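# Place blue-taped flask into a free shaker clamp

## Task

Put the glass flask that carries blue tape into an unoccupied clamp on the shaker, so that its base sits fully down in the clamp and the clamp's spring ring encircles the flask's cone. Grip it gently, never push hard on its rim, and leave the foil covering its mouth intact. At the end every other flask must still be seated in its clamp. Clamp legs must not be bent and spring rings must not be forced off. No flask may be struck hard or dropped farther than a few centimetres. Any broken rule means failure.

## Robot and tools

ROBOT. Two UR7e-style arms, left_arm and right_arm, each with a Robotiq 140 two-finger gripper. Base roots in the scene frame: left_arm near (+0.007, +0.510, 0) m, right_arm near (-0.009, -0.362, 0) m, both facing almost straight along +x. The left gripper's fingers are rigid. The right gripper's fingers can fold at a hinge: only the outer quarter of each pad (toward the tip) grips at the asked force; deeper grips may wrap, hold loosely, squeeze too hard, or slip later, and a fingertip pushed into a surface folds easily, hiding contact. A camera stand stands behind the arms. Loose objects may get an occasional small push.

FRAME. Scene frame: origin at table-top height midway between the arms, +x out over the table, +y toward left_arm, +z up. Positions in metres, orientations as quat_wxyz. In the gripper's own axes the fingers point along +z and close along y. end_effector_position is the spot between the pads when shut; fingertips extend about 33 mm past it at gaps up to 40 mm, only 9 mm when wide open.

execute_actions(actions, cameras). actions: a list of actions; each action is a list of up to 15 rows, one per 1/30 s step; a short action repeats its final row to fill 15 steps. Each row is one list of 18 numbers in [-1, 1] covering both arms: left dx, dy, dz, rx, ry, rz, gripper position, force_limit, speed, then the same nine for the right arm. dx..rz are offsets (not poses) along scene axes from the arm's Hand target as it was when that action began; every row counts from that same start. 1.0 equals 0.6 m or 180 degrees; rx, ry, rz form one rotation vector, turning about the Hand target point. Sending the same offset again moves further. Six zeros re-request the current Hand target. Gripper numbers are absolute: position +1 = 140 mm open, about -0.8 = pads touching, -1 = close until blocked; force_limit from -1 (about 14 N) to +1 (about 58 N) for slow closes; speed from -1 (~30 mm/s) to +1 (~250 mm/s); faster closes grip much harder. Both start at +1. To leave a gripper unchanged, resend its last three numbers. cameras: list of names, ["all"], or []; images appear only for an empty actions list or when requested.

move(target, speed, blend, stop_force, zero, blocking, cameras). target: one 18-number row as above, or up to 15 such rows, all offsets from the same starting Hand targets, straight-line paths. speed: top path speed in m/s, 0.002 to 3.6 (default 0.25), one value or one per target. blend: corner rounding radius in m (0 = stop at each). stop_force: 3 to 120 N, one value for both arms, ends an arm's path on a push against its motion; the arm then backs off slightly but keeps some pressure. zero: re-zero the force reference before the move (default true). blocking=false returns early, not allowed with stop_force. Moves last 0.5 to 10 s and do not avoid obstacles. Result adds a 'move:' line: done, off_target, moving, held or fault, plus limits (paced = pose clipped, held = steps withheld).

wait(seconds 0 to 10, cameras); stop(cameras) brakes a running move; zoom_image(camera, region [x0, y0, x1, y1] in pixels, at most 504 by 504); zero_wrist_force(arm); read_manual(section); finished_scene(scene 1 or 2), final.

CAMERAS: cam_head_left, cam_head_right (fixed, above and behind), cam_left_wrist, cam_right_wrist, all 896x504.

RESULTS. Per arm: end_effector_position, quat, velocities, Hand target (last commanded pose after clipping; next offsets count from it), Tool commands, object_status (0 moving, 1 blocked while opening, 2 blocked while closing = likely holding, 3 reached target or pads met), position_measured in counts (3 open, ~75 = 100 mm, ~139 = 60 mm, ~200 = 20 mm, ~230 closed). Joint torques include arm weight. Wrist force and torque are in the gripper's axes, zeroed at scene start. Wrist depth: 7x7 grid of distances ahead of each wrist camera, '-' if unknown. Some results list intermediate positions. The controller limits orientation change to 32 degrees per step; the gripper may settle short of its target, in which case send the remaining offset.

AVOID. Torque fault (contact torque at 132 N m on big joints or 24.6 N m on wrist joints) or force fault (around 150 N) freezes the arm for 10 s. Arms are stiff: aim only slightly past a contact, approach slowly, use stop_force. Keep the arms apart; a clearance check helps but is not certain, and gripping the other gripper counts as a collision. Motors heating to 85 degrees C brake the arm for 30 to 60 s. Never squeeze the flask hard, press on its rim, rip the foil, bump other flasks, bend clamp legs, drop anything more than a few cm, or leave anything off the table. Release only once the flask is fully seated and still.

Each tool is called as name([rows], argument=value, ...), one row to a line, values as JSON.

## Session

execute_actions(actions=[])

Scene clock: 0.00 s.
left_arm: end_effector_position=(+0.6789, +0.6086, +0.3035) position_measured=3 object_status=3 end_effector_quat_wxyz=(-0.022, +0.702, +0.533, +0.472) | right_arm: end_effector_position=(+0.4870, -0.4753, +0.2094) position_measured=3 object_status=3 end_effector_quat_wxyz=(-0.014, +0.813, +0.582, -0.028)
Joint positions: left_arm=[-0.432 -1.524 1.961 -2.587 -0.724 1.686] | right_arm=[-0.503 -1.518 1.677 -1.679 -1.607 1.433]
Joint velocities: within noise
Joint torques (N m): no reading
Wrist force (N): no reading
Wrist torque (N m): no reading
Wrist force, peak (N): no reading
Wrist depth (mm): cam_left_wrist=[1204 1371 1647 - - 912 - / 1114 1282 1614 1839 - - - / 1040 1192 1355 602 1108 - 755 / - 117 - 558 - 128 - / - 106 414 480 - - 94 / - 99 - - - - - / - 322 372 - - - -] | cam_right_wrist=[- 311 315 305 301 298 - / 468 - 330 - - 310 309 / 491 - 352 358 - 330 327 / 1275 122 369 358 368 133 - / - 109 - - 378 116 92 / - 1457 - - - - 94 / - 1530 - - - - -]
Hand target: left_arm +0.6789, +0.6086, +0.3035; -0.022, +0.702, +0.533, +0.472 | right_arm +0.4870, -0.4753, +0.2094; -0.014, +0.813, +0.582, -0.028
Tool commands: left_gripper/position=+1.0 left_gripper/force_limit=+1.0 left_gripper/speed=+1.0 right_gripper/position=+1.0 right_gripper/force_limit=+1.0 right_gripper/speed=+1.0
camera_calibration:
cam_left_wrist: T_world_to_cam=[[0.768671, -0.408571, 0.492153, -0.41482], [-0.20152, -0.884919, -0.41989, 0.799843], [0.607071, 0.223578, -0.762547, -0.170682], [0, 0, 0, 1]] pos_world=[0.583661, 0.576474, 0.409848]
cam_right_wrist: T_world_to_cam=[[0.950572, -0.309069, -0.0298119, -0.599382], [-0.278076, -0.890085, 0.36114, -0.360714], [-0.138152, -0.335, -0.932035, 0.249824], [0, 0, 0, 1]] pos_world=[0.503964, -0.422625, 0.345244]

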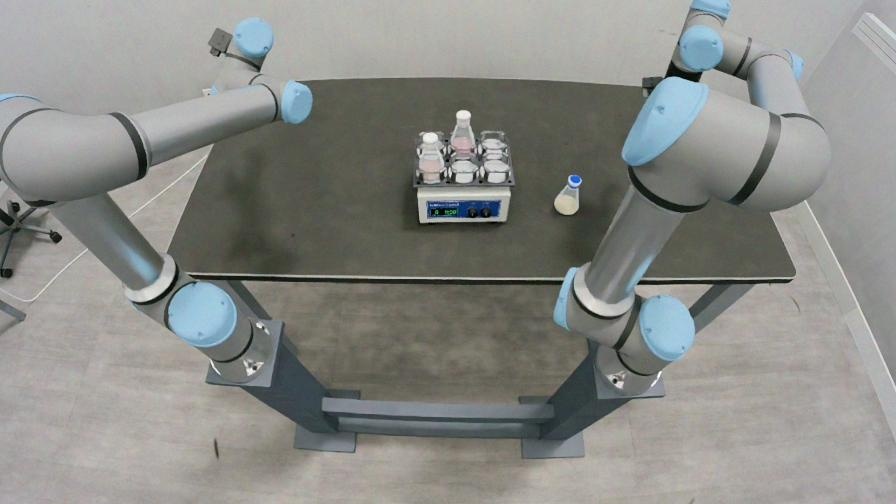

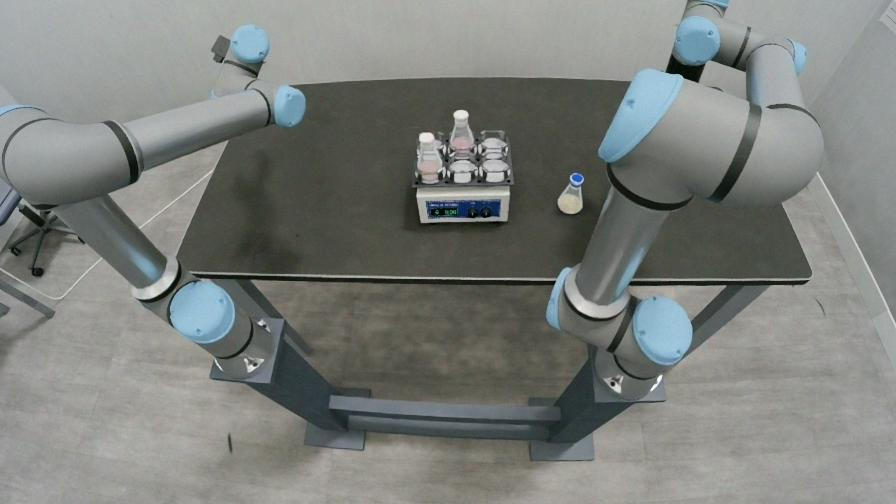

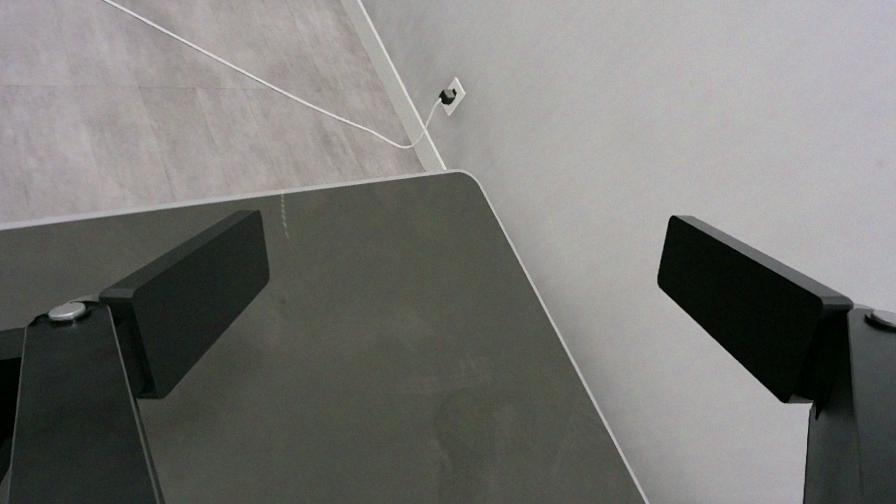

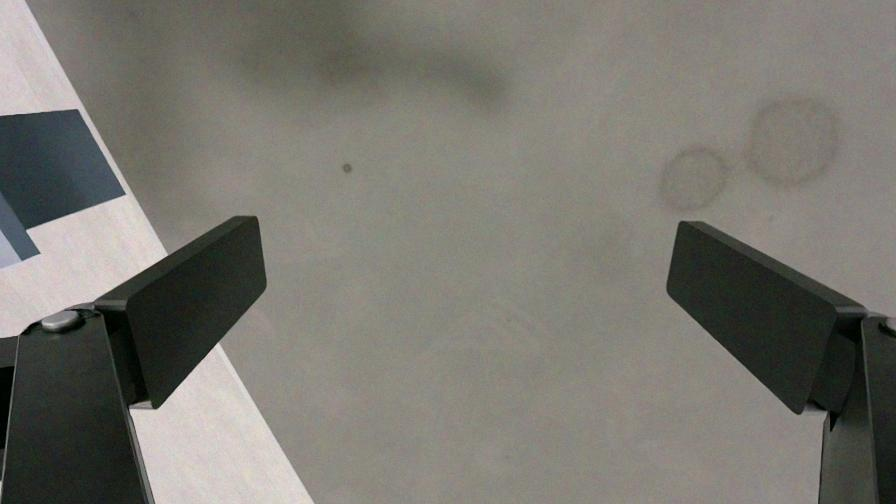

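zoom_image(camera="cam_head_left", region=[400, 90, 600, 240])

zoom_image(camera="cam_head_right", region=[400, 90, 600, 240])

Scaled by 2.520 from the camera's 896x504 image, which has a finer 1280x720 frame.

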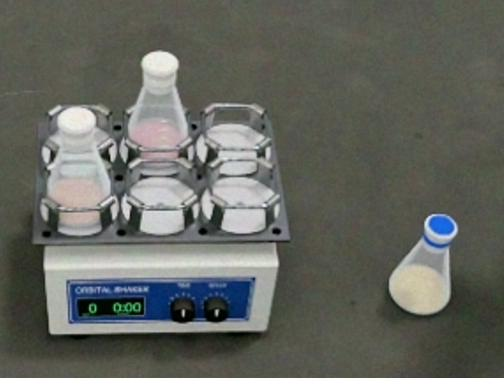

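Scaled by 2.520 from the camera's 896x504 image, which has a finer 1280x720 frame.

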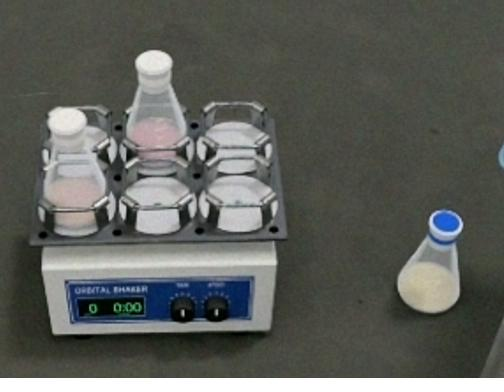

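move([
  [0,0,0,0,0,0,1,1,1,-0.062,0.0,0.117,0.2015,-0.0691,0.0031,0.05,-0.02,-0.5],
  [0,0,0,0,0,0,1,1,1,-0.158,0.09,-0.09,0.4029,-0.1382,0.0062,0.05,-0.02,-0.5],
], speed=0.4, blend=0.04, cameras=["all"])

Scene clock: 14.50 s.
left_arm: end_effector_position=(+0.6789, +0.6086, +0.3035) position_measured=3 object_status=3 end_effector_quat_wxyz=(-0.022, +0.702, +0.533, +0.472) | right_arm: end_effector_position=(+0.3922, -0.4214, +0.1554) position_measured=123 object_status=3 end_effector_quat_wxyz=(-0.370, +0.630, +0.483, +0.483) end_effector_velocity=(+0.000, +0.000, +0.000) end_effector_angular_velocity=(-0.002, -0.006, +0.002)
Joint positions: left_arm=[-0.432 -1.524 1.961 -2.587 -0.724 1.686] | right_arm=[-1.145 -1.298 1.962 -1.008 -0.877 0.226]
Joint velocities: left_arm=[within noise] | right_arm=[0 0 -0.001 0 0 -0.006]
Joint torques (N m): left_arm=[-1.16 -25.31 -21.22 -3.73 1.14 -0.1] | right_arm=[8.4 -16.55 -8.48 -0.06 -1.94 -1.95]
Wrist force (N): left_arm=[0.1 0.2 0.0] | right_arm=[-2.5 -1.0 0.7]
Wrist torque (N m): left_arm=[0.03 -0.01 0.00] | right_arm=[-0.12 0.48 -0.18]
Wrist force, peak (N): left_arm=[0.3 0.1 0.2] | right_arm=[-5.1 -2.0 1.2]
Wrist depth (mm): cam_left_wrist=[1229 1395 1670 1395 - - - / 1114 1282 1511 1446 - - - / 1054 1198 1371 579 1040 919 - / - 116 - - - 128 - / - 106 - - - 127 94 / - 329 398 473 - 1040 - / - 325 367 - - 1064 -] | cam_right_wrist=[792 904 562 440 1762 1457 - / 2751 868 433 442 716 - 1046 / 2246 884 436 453 594 - - / 1749 1484 124 - 128 - - / - 80 87 338 317 93 78 / - 69 277 283 285 - 76 / - - 246 246 247 - 67]
Hand target: left_arm +0.6789, +0.6086, +0.3035; -0.022, +0.702, +0.533, +0.472 | right_arm +0.3922, -0.4213, +0.1554; -0.371, +0.630, +0.483, +0.483
Off the commanded pose: left_arm 0.000 m, 0 deg | right_arm 0.000 m, 0 deg.
move: done
camera_calibration:
cam_left_wrist: T_world_to_cam=[[0.768671, -0.408571, 0.492153, -0.41482], [-0.20152, -0.884919, -0.41989, 0.799843], [0.607071, 0.223578, -0.762547, -0.170682], [0, 0, 0, 1]] pos_world=[0.583661, 0.576474, 0.409848]
cam_right_wrist: T_world_to_cam=[[0.959855, -0.27978, 0.0200471, -0.493301], [-0.142971, -0.549482, -0.823182, -0.0449548], [0.241325, 0.787269, -0.567424, 0.471928], [0, 0, 0, 1]] pos_world=[0.353182, -0.534252, 0.240666]

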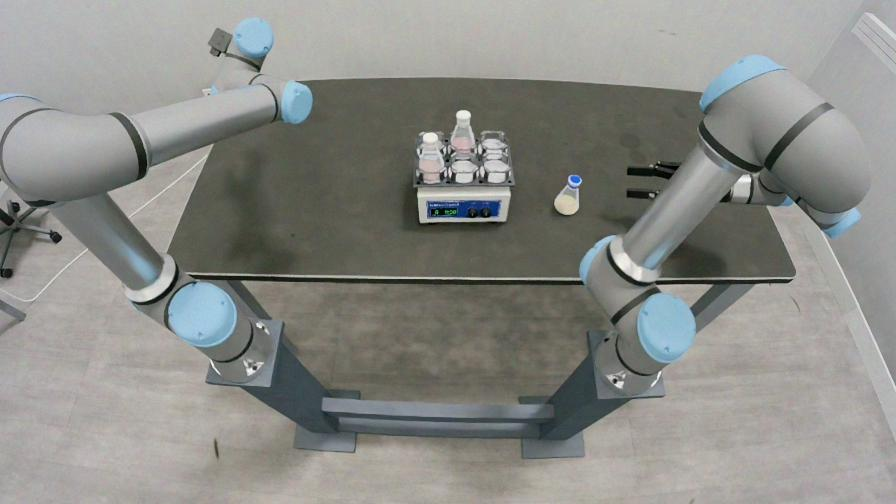

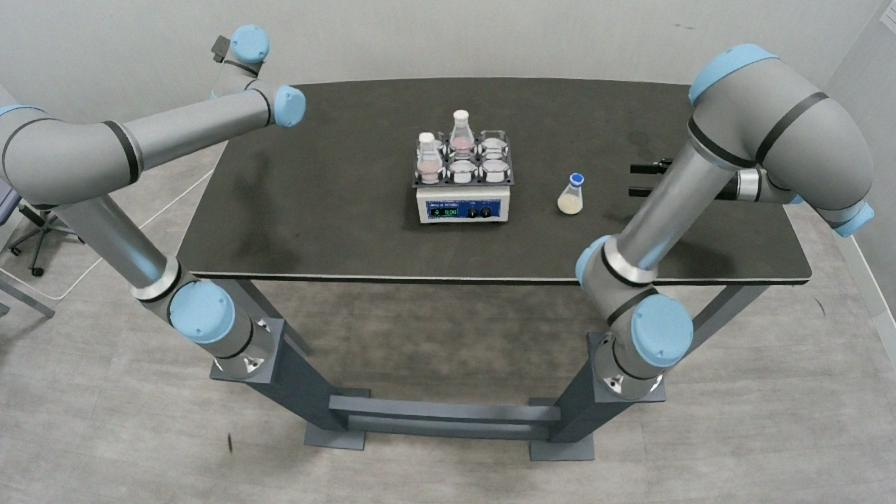

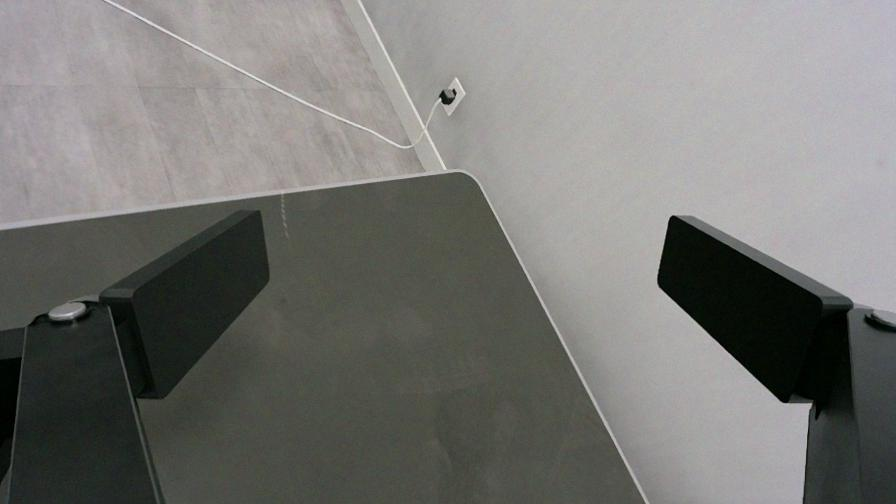

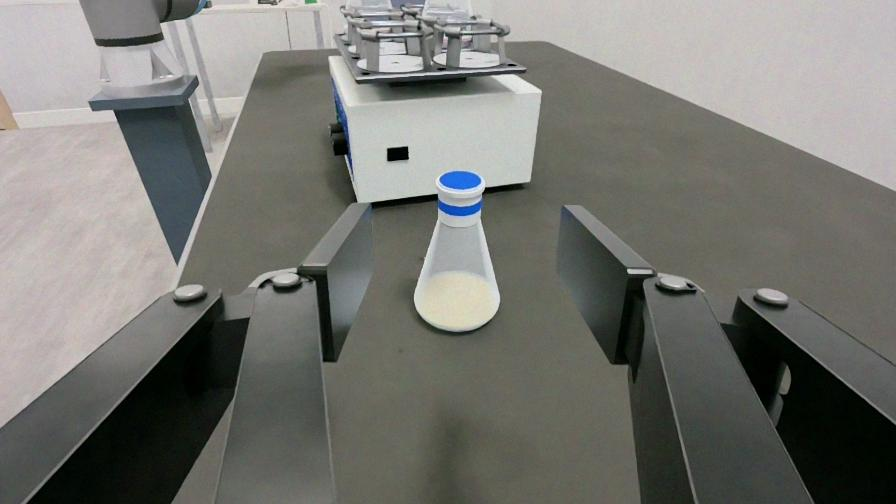

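move(target=[0,0,0,0,0,0,1,1,1,0.045,0.1113,-0.0773,0,0,0,0.0,-0.02,-0.5], speed=0.2, cameras=["cam_right_wrist"])

Scene clock: 18.20 s.
left_arm: end_effector_position=(+0.6789, +0.6086, +0.3035) position_measured=3 object_status=3 end_effector_quat_wxyz=(-0.022, +0.702, +0.533, +0.472) | right_arm: end_effector_position=(+0.4192, -0.3546, +0.1090) position_measured=129 object_status=3 end_effector_quat_wxyz=(-0.371, +0.630, +0.483, +0.483)
Joint positions: left_arm=[-0.432 -1.524 1.961 -2.587 -0.724 1.686] | right_arm=[-1.016 -1.273 2.093 -1.207 -0.757 0.288]
Joint torques (N m): left_arm=[-1.38 -26.02 -21.38 -3.89 1.37 -0.03] | right_arm=[7.81 -47.26 -5.25 -1.39 0.78 -0.78]
Wrist force (N): left_arm=[0.1 0.1 0.2] | right_arm=[-2.6 -1.2 0.7]
Wrist torque (N m): left_arm=[0.01 -0.02 -0.01] | right_arm=[-0.18 0.48 -0.13]
Wrist force, peak (N): left_arm=[0.1 0.2 0.3] | right_arm=[-3.7 -1.1 2.8]
Wrist depth (mm): cam_left_wrist=[1186 1387 1682 1333 - - 680 / 1140 1248 1501 1839 1036 927 732 / 1045 1198 1333 574 1262 997 799 / 344 124 - 542 - 127 734 / - 106 425 478 - - 94 / - 336 397 446 - - - / - 321 344 417 - - -] | cam_right_wrist=[714 2111 345 351 1883 1407 1046 / 2751 - 347 368 418 - 1243 / 2206 - 387 209 - 457 - / 1677 330 129 319 163 342 343 / - 91 86 260 256 90 267 / - 71 217 229 232 - 74 / - - - - - - 69]
Hand target: left_arm +0.6789, +0.6086, +0.3035; -0.022, +0.702, +0.533, +0.472 | right_arm +0.4192, -0.3546, +0.1090; -0.371, +0.630, +0.483, +0.483
Off the commanded pose: left_arm 0.000 m, 0 deg | right_arm 0.000 m, 0 deg.
move: done
camera_calibration:
cam_right_wrist: T_world_to_cam=[[0.959902, -0.279634, 0.0197969, -0.499525], [-0.142974, -0.549085, -0.823447, -0.0424851], [0.241134, 0.787598, -0.567048, 0.386669], [0, 0, 0, 1]] pos_world=[0.380182, -0.467552, 0.194165]
Images, in order (width x height): cam_right_wrist 896x504.

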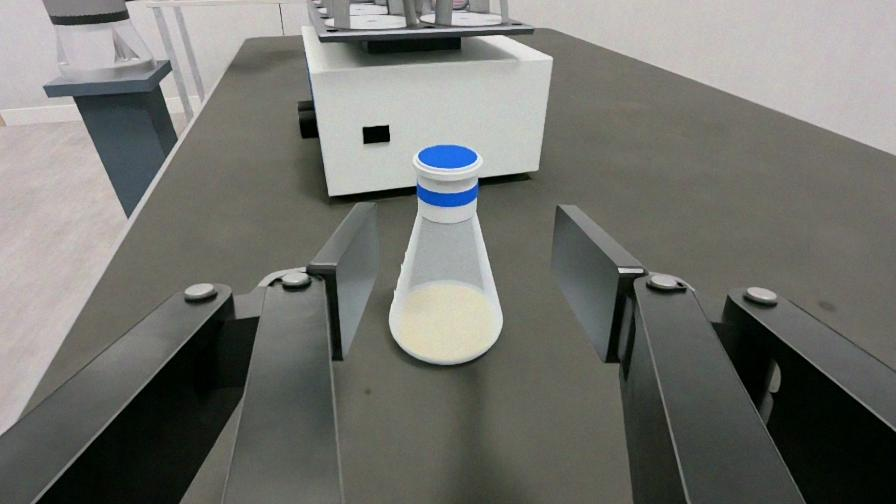

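move(target=[0,0,0,0,0,0,1,1,1,0.0192,0.0935,-0.0258,0,0,0,0,-0.02,-0.5], speed=0.05, stop_force=8, cameras=["cam_right_wrist","cam_head_right"])

Scene clock: 25.87 s.
left_arm: end_effector_position=(+0.6789, +0.6086, +0.3035) position_measured=3 object_status=3 end_effector_quat_wxyz=(-0.022, +0.702, +0.533, +0.472) | right_arm: end_effector_position=(+0.4307, -0.2985, +0.0935) position_measured=129 object_status=3 end_effector_quat_wxyz=(-0.371, +0.630, +0.483, +0.483)
Joint positions: left_arm=[-0.432 -1.524 1.961 -2.587 -0.724 1.686] | right_arm=[-0.914 -1.289 2.184 -1.33 -0.663 0.351]
Joint torques (N m): left_arm=[-1.17 -25.5 -21.95 -3.69 1.51 -0.01] | right_arm=[-9.04 -21.23 -20.61 -1.74 -1.91 -1.85]
Wrist force (N): left_arm=[-0.1 0.0 0.2] | right_arm=[-2.4 -1.0 0.7]
Wrist torque (N m): left_arm=[-0.01 0.02 0.00] | right_arm=[-0.12 0.45 -0.17]
Wrist force, peak (N): left_arm=[0.1 0.2 0.3] | right_arm=[-2.6 -1.3 1.3]
Wrist depth (mm): cam_left_wrist=[1180 1403 1670 1412 - - - / 1119 1268 1530 1473 - - 778 / 1050 1192 1412 591 - - - / - 124 - - 1303 127 812 / - 106 - - - - 94 / - 323 375 - - - - / - 318 - - - - -] | cam_right_wrist=[667 2401 309 306 322 - - / - - 292 310 337 - - / 2129 - 319 154 407 403 - / 1622 - 129 149 140 303 316 / - 91 92 252 140 90 246 / - 71 206 200 213 - 74 / - - 183 183 183 - 69]
Hand target: left_arm +0.6789, +0.6086, +0.3035; -0.022, +0.702, +0.533, +0.472 | right_arm +0.4307, -0.2985, +0.0935; -0.371, +0.630, +0.483, +0.483
Off the commanded pose: left_arm 0.000 m, 0 deg | right_arm 0.000 m, 0 deg.
move: done
camera_calibration:
cam_right_wrist: T_world_to_cam=[[0.959891, -0.27966, 0.0199703, -0.494581], [-0.142881, -0.549215, -0.823376, -0.0227657], [0.241233, 0.787498, -0.567145, 0.330838], [0, 0, 0, 1]] pos_world=[0.391682, -0.411352, 0.178765]
Images, in order (width x height): cam_head_right 896x504, cam_right_wrist 896x504.

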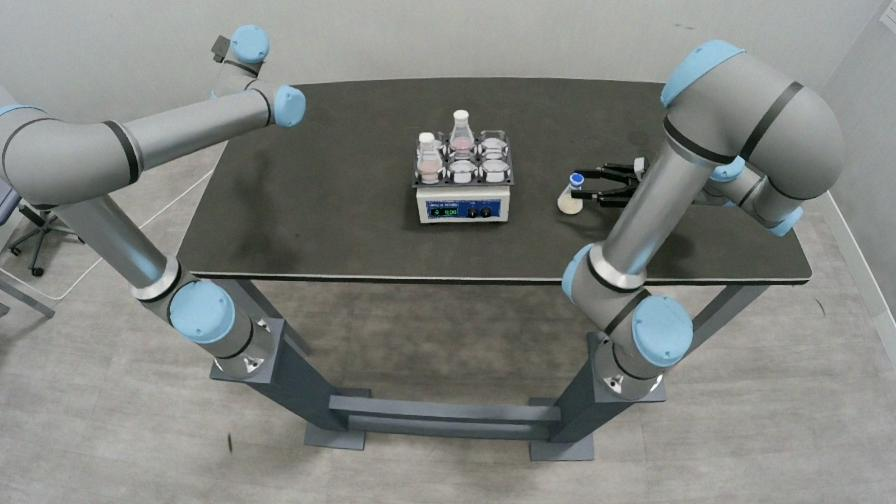

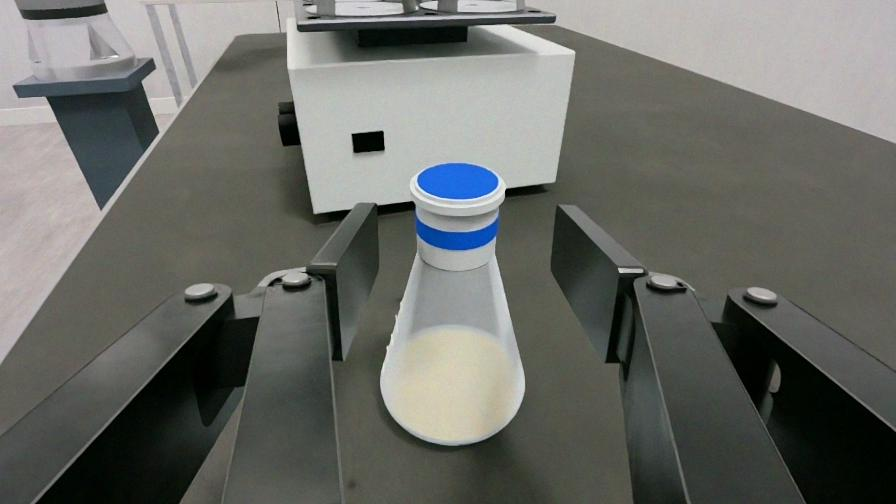

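execute_actions([
  [[0,0,0,0,0,0,1,1,1,0,0,0,0,0,0,-1,-0.02,-1]],
  [[0,0,0,0,0,0,1,1,1,0,0,0,0,0,0,-1,-0.02,-1]],
], cameras=["cam_right_wrist"])

wait(seconds=1, cameras=["cam_right_wrist"])

Scene clock: 28.23 s.
left_arm: end_effector_position=(+0.6789, +0.6086, +0.3035) position_measured=3 object_status=3 end_effector_quat_wxyz=(-0.022, +0.702, +0.533, +0.472) | right_arm: end_effector_position=(+0.4307, -0.2985, +0.0935) position_measured=181 object_status=0 end_effector_quat_wxyz=(-0.371, +0.630, +0.483, +0.483)
Joint positions: left_arm=[-0.432 -1.524 1.961 -2.587 -0.724 1.686] | right_arm=[-0.914 -1.289 2.184 -1.33 -0.663 0.351]
Joint torques (N m): left_arm=[-1.93 -25.54 -21.44 -3.58 1.42 -0.16] | right_arm=[-10.39 -13.66 -19.1 -1.71 -1.55 -1.62]
Wrist force (N): left_arm=[0.0 0.0 -0.1] | right_arm=[-0.3 -1.6 -0.8]
Wrist torque (N m): left_arm=[0.01 0.00 -0.01] | right_arm=[-0.15 0.42 -0.14]
Wrist force, peak (N): left_arm=[0.0 -0.1 0.3] | right_arm=[-2.7 -1.2 0.6]
Wrist depth (mm): cam_left_wrist=[1198 1379 1636 1296 - 856 - / 1192 1296 1511 1603 1229 - 773 / 1036 1174 1371 - 1229 - - / - 117 459 - 1229 128 734 / - 106 - - - 127 94 / - - - 422 1216 - - / - - - - 498 - -] | cam_right_wrist=[658 - 297 305 315 1391 1103 / - - 294 312 336 - 1194 / 2246 - 333 154 362 385 - / 1632 306 326 152 299 315 - / 249 - 92 230 94 88 255 / - 65 - 206 - - 66 / - - - 183 - - -]
Hand target: left_arm +0.6789, +0.6086, +0.3035; -0.022, +0.702, +0.533, +0.472 | right_arm +0.4307, -0.2985, +0.0935; -0.371, +0.630, +0.483, +0.483
Off the commanded pose: left_arm 0.000 m, 0 deg | right_arm 0.000 m, 0 deg.
Step readings (end_effector_position of left_arm | right_arm):
0: (+0.6789, +0.6086, +0.3035) | (+0.4307, -0.2985, +0.0935)
1: (+0.6789, +0.6086, +0.3035) | (+0.4307, -0.2985, +0.0935)
2: (+0.6789, +0.6086, +0.3035) | (+0.4307, -0.2985, +0.0935)
4: (+0.6789, +0.6086, +0.3035) | (+0.4307, -0.2985, +0.0935)
8: (+0.6789, +0.6086, +0.3035) | (+0.4307, -0.2985, +0.0935)
15: (+0.6789, +0.6086, +0.3035) | (+0.4307, -0.2985, +0.0935)
16: (+0.6789, +0.6086, +0.3035) | (+0.4307, -0.2985, +0.0935)
17: (+0.6789, +0.6086, +0.3035) | (+0.4307, -0.2985, +0.0935)
19: (+0.6789, +0.6086, +0.3035) | (+0.4307, -0.2985, +0.0935)
23: (+0.6789, +0.6086, +0.3035) | (+0.4307, -0.2985, +0.0935)
30: (+0.6789, +0.6086, +0.3035) | (+0.4307, -0.2985, +0.0935)
camera_calibration:
cam_right_wrist: T_world_to_cam=[[0.959877, -0.279714, 0.0198902, -0.494583], [-0.142975, -0.549189, -0.823377, -0.0227181], [0.241234, 0.787497, -0.567147, 0.330837], [0, 0, 0, 1]] pos_world=[0.391682, -0.411352, 0.178765]
Images, in order (width x height): cam_right_wrist 896x504.

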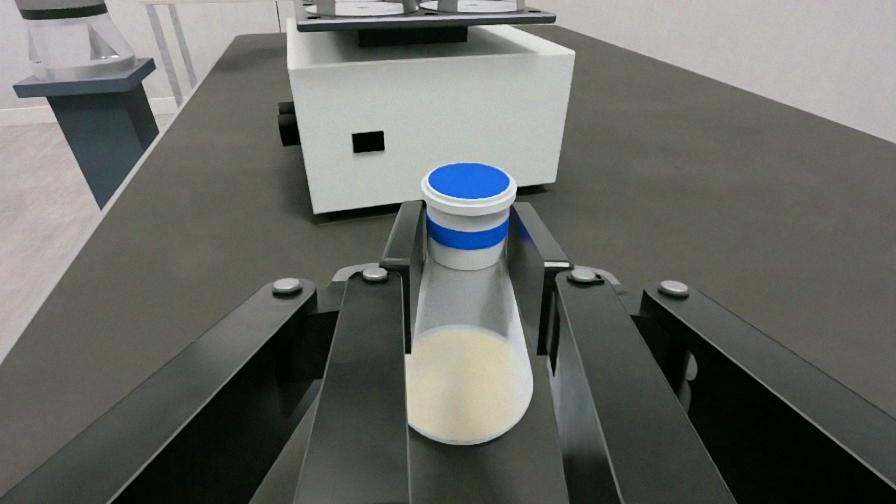

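Scene clock: 29.23 s.
left_arm: end_effector_position=(+0.6789, +0.6086, +0.3035) position_measured=3 object_status=3 end_effector_quat_wxyz=(-0.022, +0.702, +0.533, +0.472) | right_arm: end_effector_position=(+0.4307, -0.2985, +0.0935) position_measured=181 object_status=2 end_effector_quat_wxyz=(-0.371, +0.630, +0.483, +0.483)
Joint positions: left_arm=[-0.432 -1.524 1.961 -2.587 -0.724 1.686] | right_arm=[-0.914 -1.289 2.184 -1.33 -0.663 0.351]
Joint torques (N m): left_arm=[-1.05 -25.05 -22.08 -3.73 1.42 -0.28] | right_arm=[-9.53 -15.3 -19.84 -1.82 -1.44 -1.72]
Wrist force (N): left_arm=[-0.1 0.1 0.1] | right_arm=[-0.2 -1.3 -0.7]
Wrist torque (N m): left_arm=[0.02 0.03 0.00] | right_arm=[-0.10 0.38 -0.14]
Wrist force, peak (N): left_arm=[0.3 0.2 0.2] | right_arm=[-0.7 -1.6 -0.7]
Wrist depth (mm): cam_left_wrist=[1192 1387 1614 - - 838 - / 1129 1282 1511 1438 1119 - - / 1059 1168 1379 574 - - - / - 117 447 535 - 128 - / - 106 430 448 - - 94 / - 99 386 456 509 1073 - / - - 352 433 466 - -] | cam_right_wrist=[664 2401 305 304 315 1560 - / 678 2401 296 314 345 696 - / 1869 - 325 154 - - - / 1913 - 309 152 141 - 302 / 245 - 93 230 94 78 255 / - 65 - 207 - - 66 / - - - 184 - - -]
Hand target: left_arm +0.6789, +0.6086, +0.3035; -0.022, +0.702, +0.533, +0.472 | right_arm +0.4307, -0.2985, +0.0935; -0.371, +0.630, +0.483, +0.483
Tool commands: left_gripper/position=+1.0 left_gripper/force_limit=+1.0 left_gripper/speed=+1.0 right_gripper/position=-1.0 right_gripper/force_limit=-0.02 right_gripper/speed=-1.0
Off the commanded pose: left_arm 0.000 m, 0 deg | right_arm 0.000 m, 0 deg.
wait: 1.00 s; at rest by 0.17 s
camera_calibration:
cam_right_wrist: T_world_to_cam=[[0.959877, -0.279714, 0.0198902, -0.494583], [-0.142975, -0.549189, -0.823377, -0.0227181], [0.241234, 0.787497, -0.567147, 0.330837], [0, 0, 0, 1]] pos_world=[0.391682, -0.411352, 0.178765]
Images, in order (width x height): cam_right_wrist 896x504.

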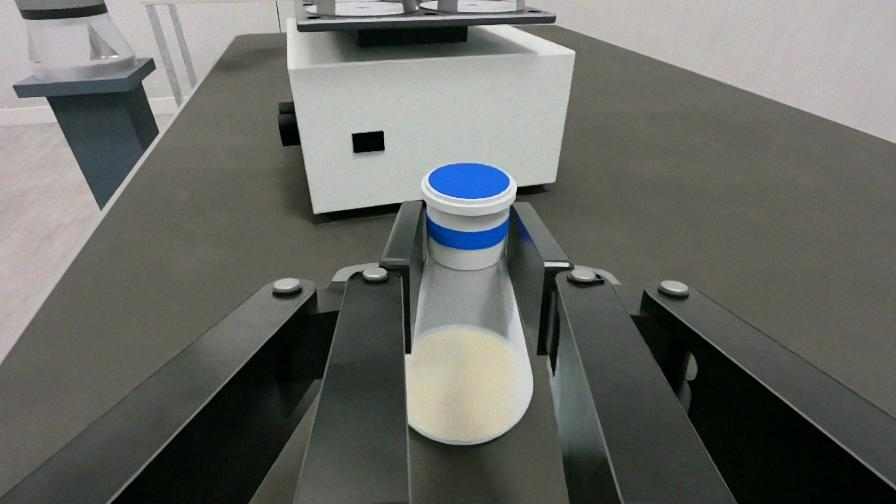

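move([
  [0,0,0,0,0,0,1,1,1,0,0,0.3,0,0,0,-1,-0.02,-1],
  [0,0,0,0,0,0,1,1,1,-0.006,0.351,0.3775,0,0,0,-1,-0.02,-1],
], speed=[0.15,0.2], blend=[0.05,0], cameras=["all"])

Scene clock: 34.23 s.
left_arm: end_effector_position=(+0.6789, +0.6086, +0.3035) position_measured=3 object_status=3 end_effector_quat_wxyz=(-0.022, +0.702, +0.533, +0.472) | right_arm: end_effector_position=(+0.4270, -0.0879, +0.3200) position_measured=181 object_status=2 end_effector_quat_wxyz=(-0.370, +0.630, +0.483, +0.483)
Joint positions: left_arm=[-0.432 -1.524 1.961 -2.587 -0.724 1.686] | right_arm=[-0.463 -1.876 2.174 -1.319 -0.309 1]
Joint torques (N m): left_arm=[-1.3 -25.52 -21.25 -3.71 1.5 -0.12] | right_arm=[10.22 3.14 -31.3 -4.12 5.39 1.04]
Wrist force (N): left_arm=[0.1 0.1 0.1] | right_arm=[-3.5 -0.8 0.6]
Wrist torque (N m): left_arm=[0.03 -0.03 0.00] | right_arm=[-0.09 0.51 -0.16]
Wrist force, peak (N): left_arm=[-0.2 0.3 0.0] | right_arm=[-5.8 -1.4 1.5]
Wrist depth (mm): cam_left_wrist=[1204 1379 1636 - - - - / 1119 1262 1492 1731 1168 - 753 / 1036 1192 1395 587 1186 882 - / - 116 - - - 128 - / - 106 418 - - - 94 / - 325 384 425 511 - - / - 327 367 - - - -] | cam_right_wrist=[628 1991 2661 2499 - 1484 - / 599 700 2915 3222 - 1521 - / 605 2605 960 150 - 1530 1212 / 644 1855 664 150 126 - - / 1632 - 93 229 94 78 - / - 65 - 207 - - - / - - - 269 - - -]
Hand target: left_arm +0.6789, +0.6086, +0.3035; -0.022, +0.702, +0.533, +0.472 | right_arm +0.4271, -0.0879, +0.3200; -0.371, +0.630, +0.483, +0.483
Off the commanded pose: left_arm 0.000 m, 0 deg | right_arm 0.000 m, 0 deg.
move: done
camera_calibration:
cam_left_wrist: T_world_to_cam=[[0.768671, -0.408571, 0.492153, -0.41482], [-0.20152, -0.884919, -0.41989, 0.799843], [0.607071, 0.223578, -0.762547, -0.170682], [0, 0, 0, 1]] pos_world=[0.583661, 0.576474, 0.409848]
cam_right_wrist: T_world_to_cam=[[0.959886, -0.279666, 0.0201268, -0.436719], [-0.142777, -0.549301, -0.823337, 0.278792], [0.241315, 0.787436, -0.567196, 0.294318], [0, 0, 0, 1]] pos_world=[0.387982, -0.200752, 0.405265]

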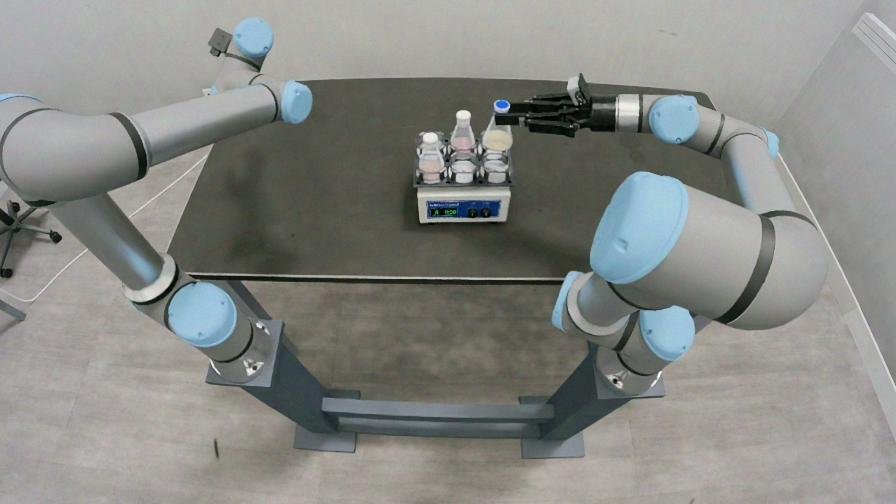

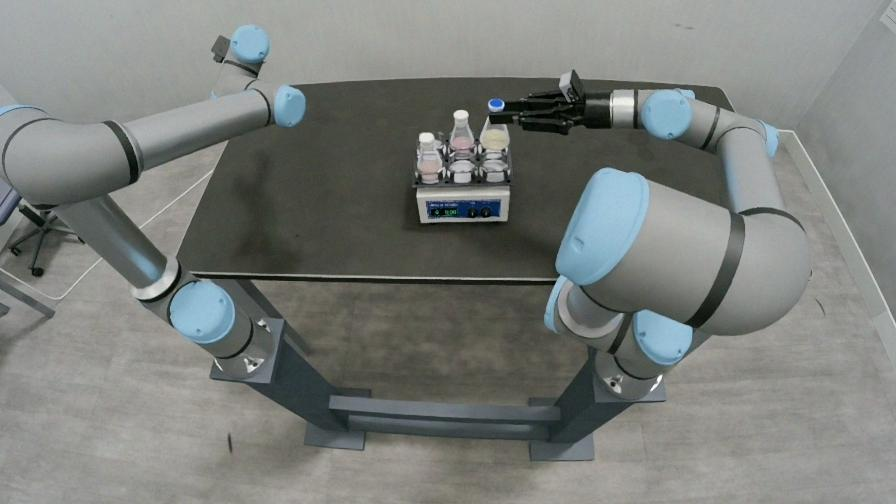

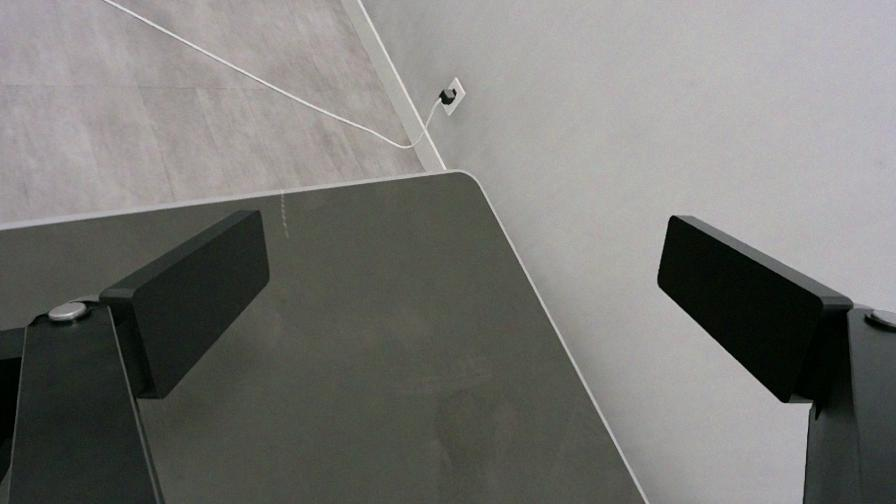

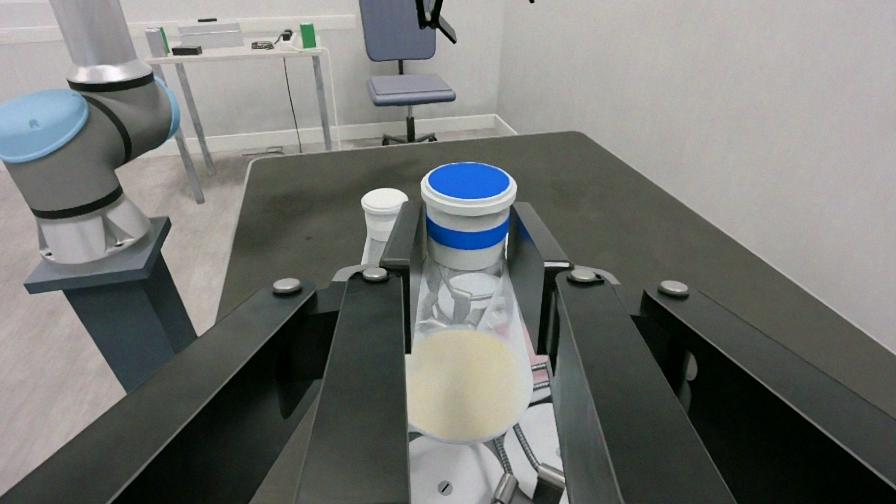

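zoom_image(camera="cam_right_wrist", region=[380, 240, 580, 504])

zoom_image(camera="cam_head_left", region=[400, 80, 560, 230])

zoom_image(camera="cam_head_right", region=[400, 80, 560, 230])

Scaled by 1.909 from the camera's 896x504 image, which has a finer 1280x720 frame.

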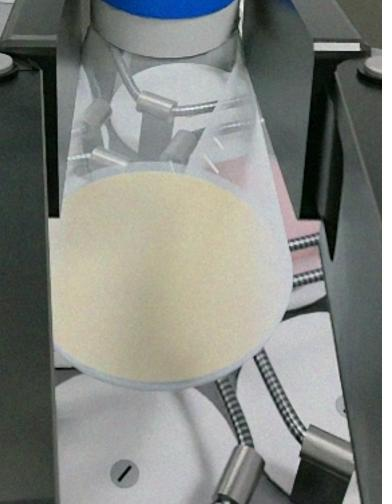

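Scaled by 3.150 from the camera's 896x504 image, which has a finer 1280x720 frame.

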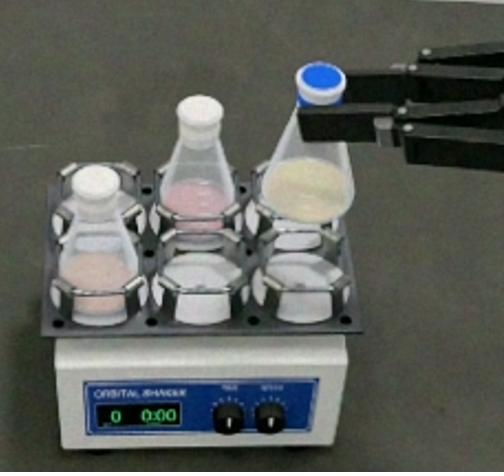

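Scaled by 3.150 from the camera's 896x504 image, which has a finer 1280x720 frame.

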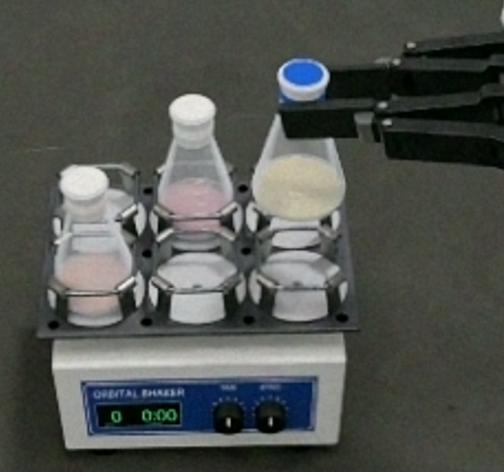

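move(target=[0,0,0,0,0,0,1,1,1,-0.0133,-0.002,-0.0725,0,0,0,-1,-0.02,-1], speed=0.06, stop_force=12, cameras=["cam_right_wrist","cam_head_left","cam_head_right"])

zoom_image(camera="cam_right_wrist", region=[340, 240, 640, 504])

zoom_image(camera="cam_head_left", region=[400, 80, 560, 230])

zoom_image(camera="cam_head_right", region=[400, 80, 560, 230])

Scene clock: 43.53 s.
left_arm: end_effector_position=(+0.6789, +0.6086, +0.3035) position_measured=3 object_status=3 end_effector_quat_wxyz=(-0.022, +0.702, +0.533, +0.472) | right_arm: end_effector_position=(+0.4191, -0.0891, +0.2765) position_measured=181 object_status=2 end_effector_quat_wxyz=(-0.371, +0.630, +0.483, +0.483)
Joint positions: left_arm=[-0.432 -1.524 1.961 -2.587 -0.724 1.686] | right_arm=[-0.476 -1.852 2.268 -1.402 -0.316 0.963]
Joint torques (N m): left_arm=[-0.73 -25.62 -22.09 -3.66 1.67 -0.03] | right_arm=[11.6 -27.08 -26.54 -3.02 5.12 -1.38]
Wrist force (N): left_arm=[0.0 0.0 0.1] | right_arm=[-3.2 -1.4 0.8]
Wrist torque (N m): left_arm=[0.00 -0.01 0.00] | right_arm=[-0.21 0.45 -0.23]
Wrist force, peak (N): left_arm=[0.1 0.4 0.1] | right_arm=[-4.3 -1.5 0.9]
Wrist depth (mm): cam_left_wrist=[1204 1371 1636 - 1005 - - / 1119 1255 1501 1659 1108 - 753 / 1027 1180 1446 - 1068 941 791 / 342 116 470 - - 127 898 / - 106 424 453 - - 94 / - 320 - - 1135 - - / - 322 - - - 1098 -] | cam_right_wrist=[620 2093 2721 2473 - 1269 1113 / 573 2206 - 2226 1883 - 1098 / 599 2524 - 150 255 760 - / 631 1762 - 152 126 - - / 1550 - 92 229 94 78 - / - 65 - 207 - - 66 / - - - 213 - - -]
Hand target: left_arm +0.6789, +0.6086, +0.3035; -0.022, +0.702, +0.533, +0.472 | right_arm +0.4191, -0.0891, +0.2765; -0.371, +0.630, +0.483, +0.483
Off the commanded pose: left_arm 0.000 m, 0 deg | right_arm 0.000 m, 0 deg.
move: done
camera_calibration:
cam_right_wrist: T_world_to_cam=[[0.95988, -0.279709, 0.019853, -0.428503], [-0.142988, -0.549139, -0.823408, 0.241328], [0.241216, 0.787534, -0.567102, 0.272519], [0, 0, 0, 1]] pos_world=[0.380082, -0.201952, 0.361765]
Images, in order (width x height): cam_head_left 896x504, cam_head_right 896x504, cam_right_wrist 896x504.

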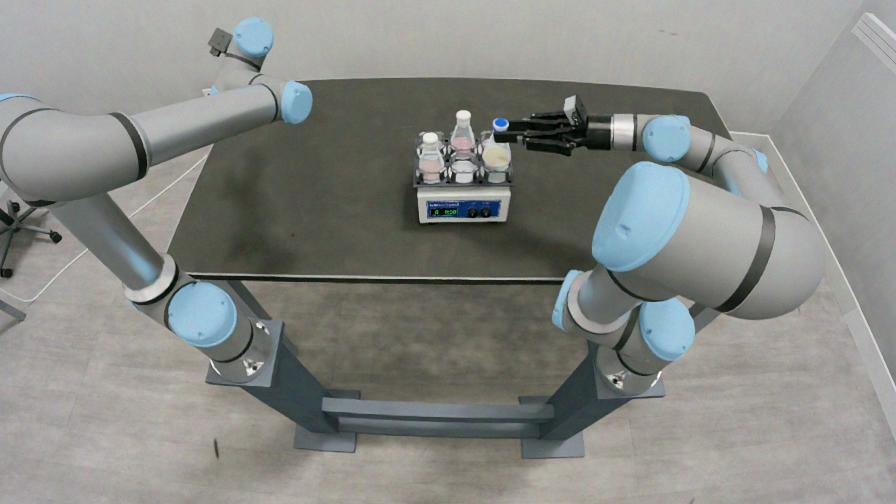

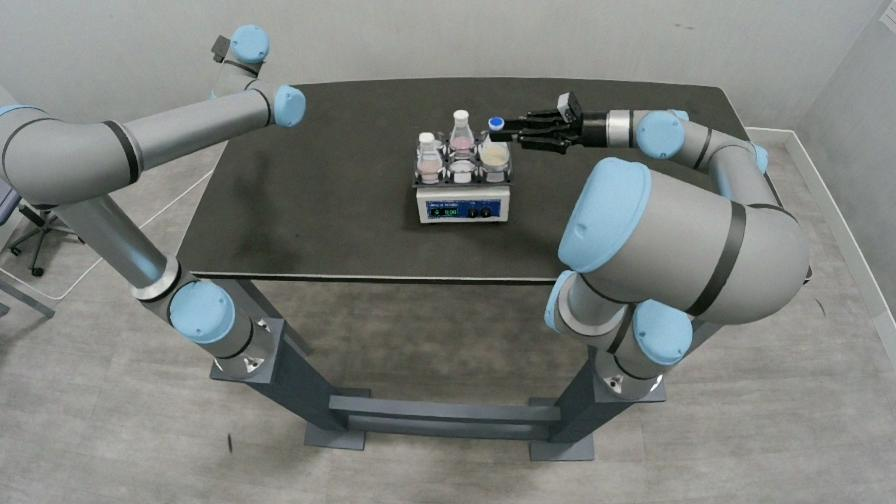

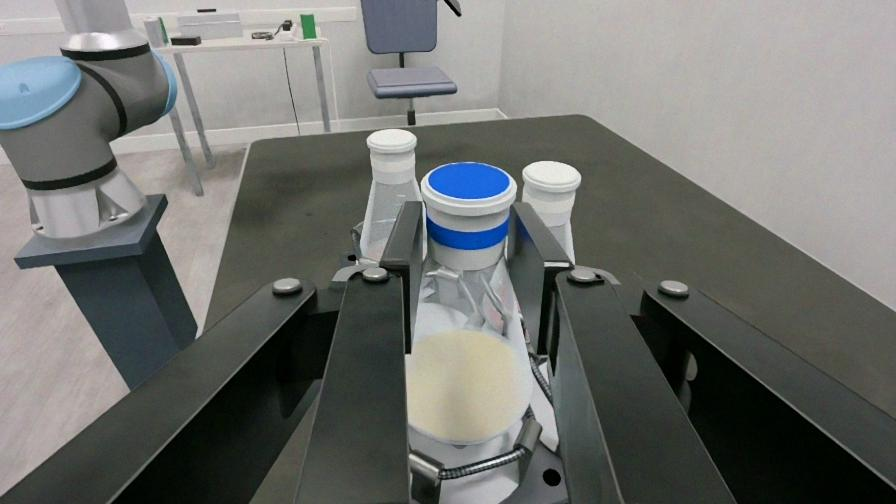

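Scaled by 1.680 from the camera's 896x504 image, which has a finer 1280x720 frame.

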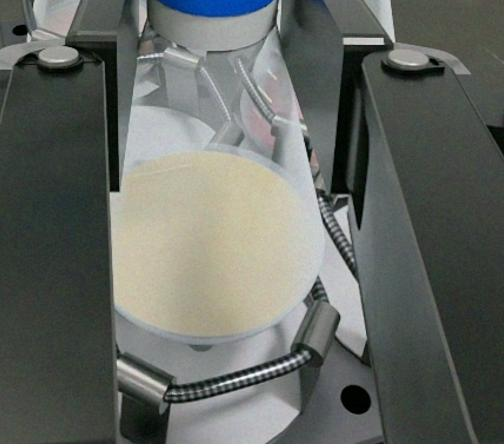

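Scaled by 3.150 from the camera's 896x504 image, which has a finer 1280x720 frame.

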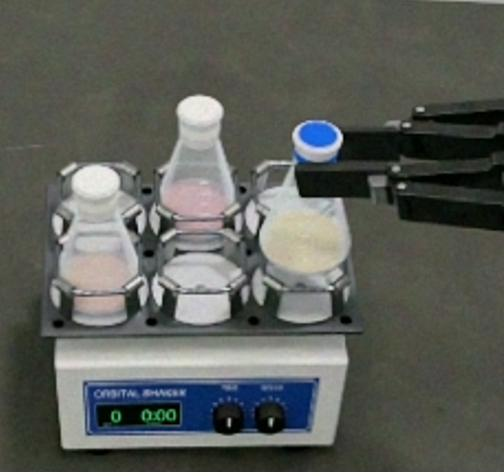

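Scaled by 3.150 from the camera's 896x504 image, which has a finer 1280x720 frame.

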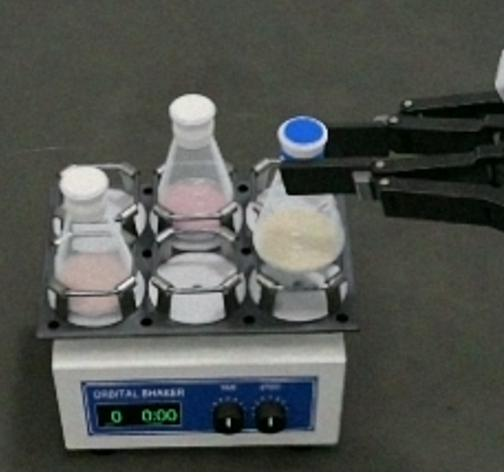

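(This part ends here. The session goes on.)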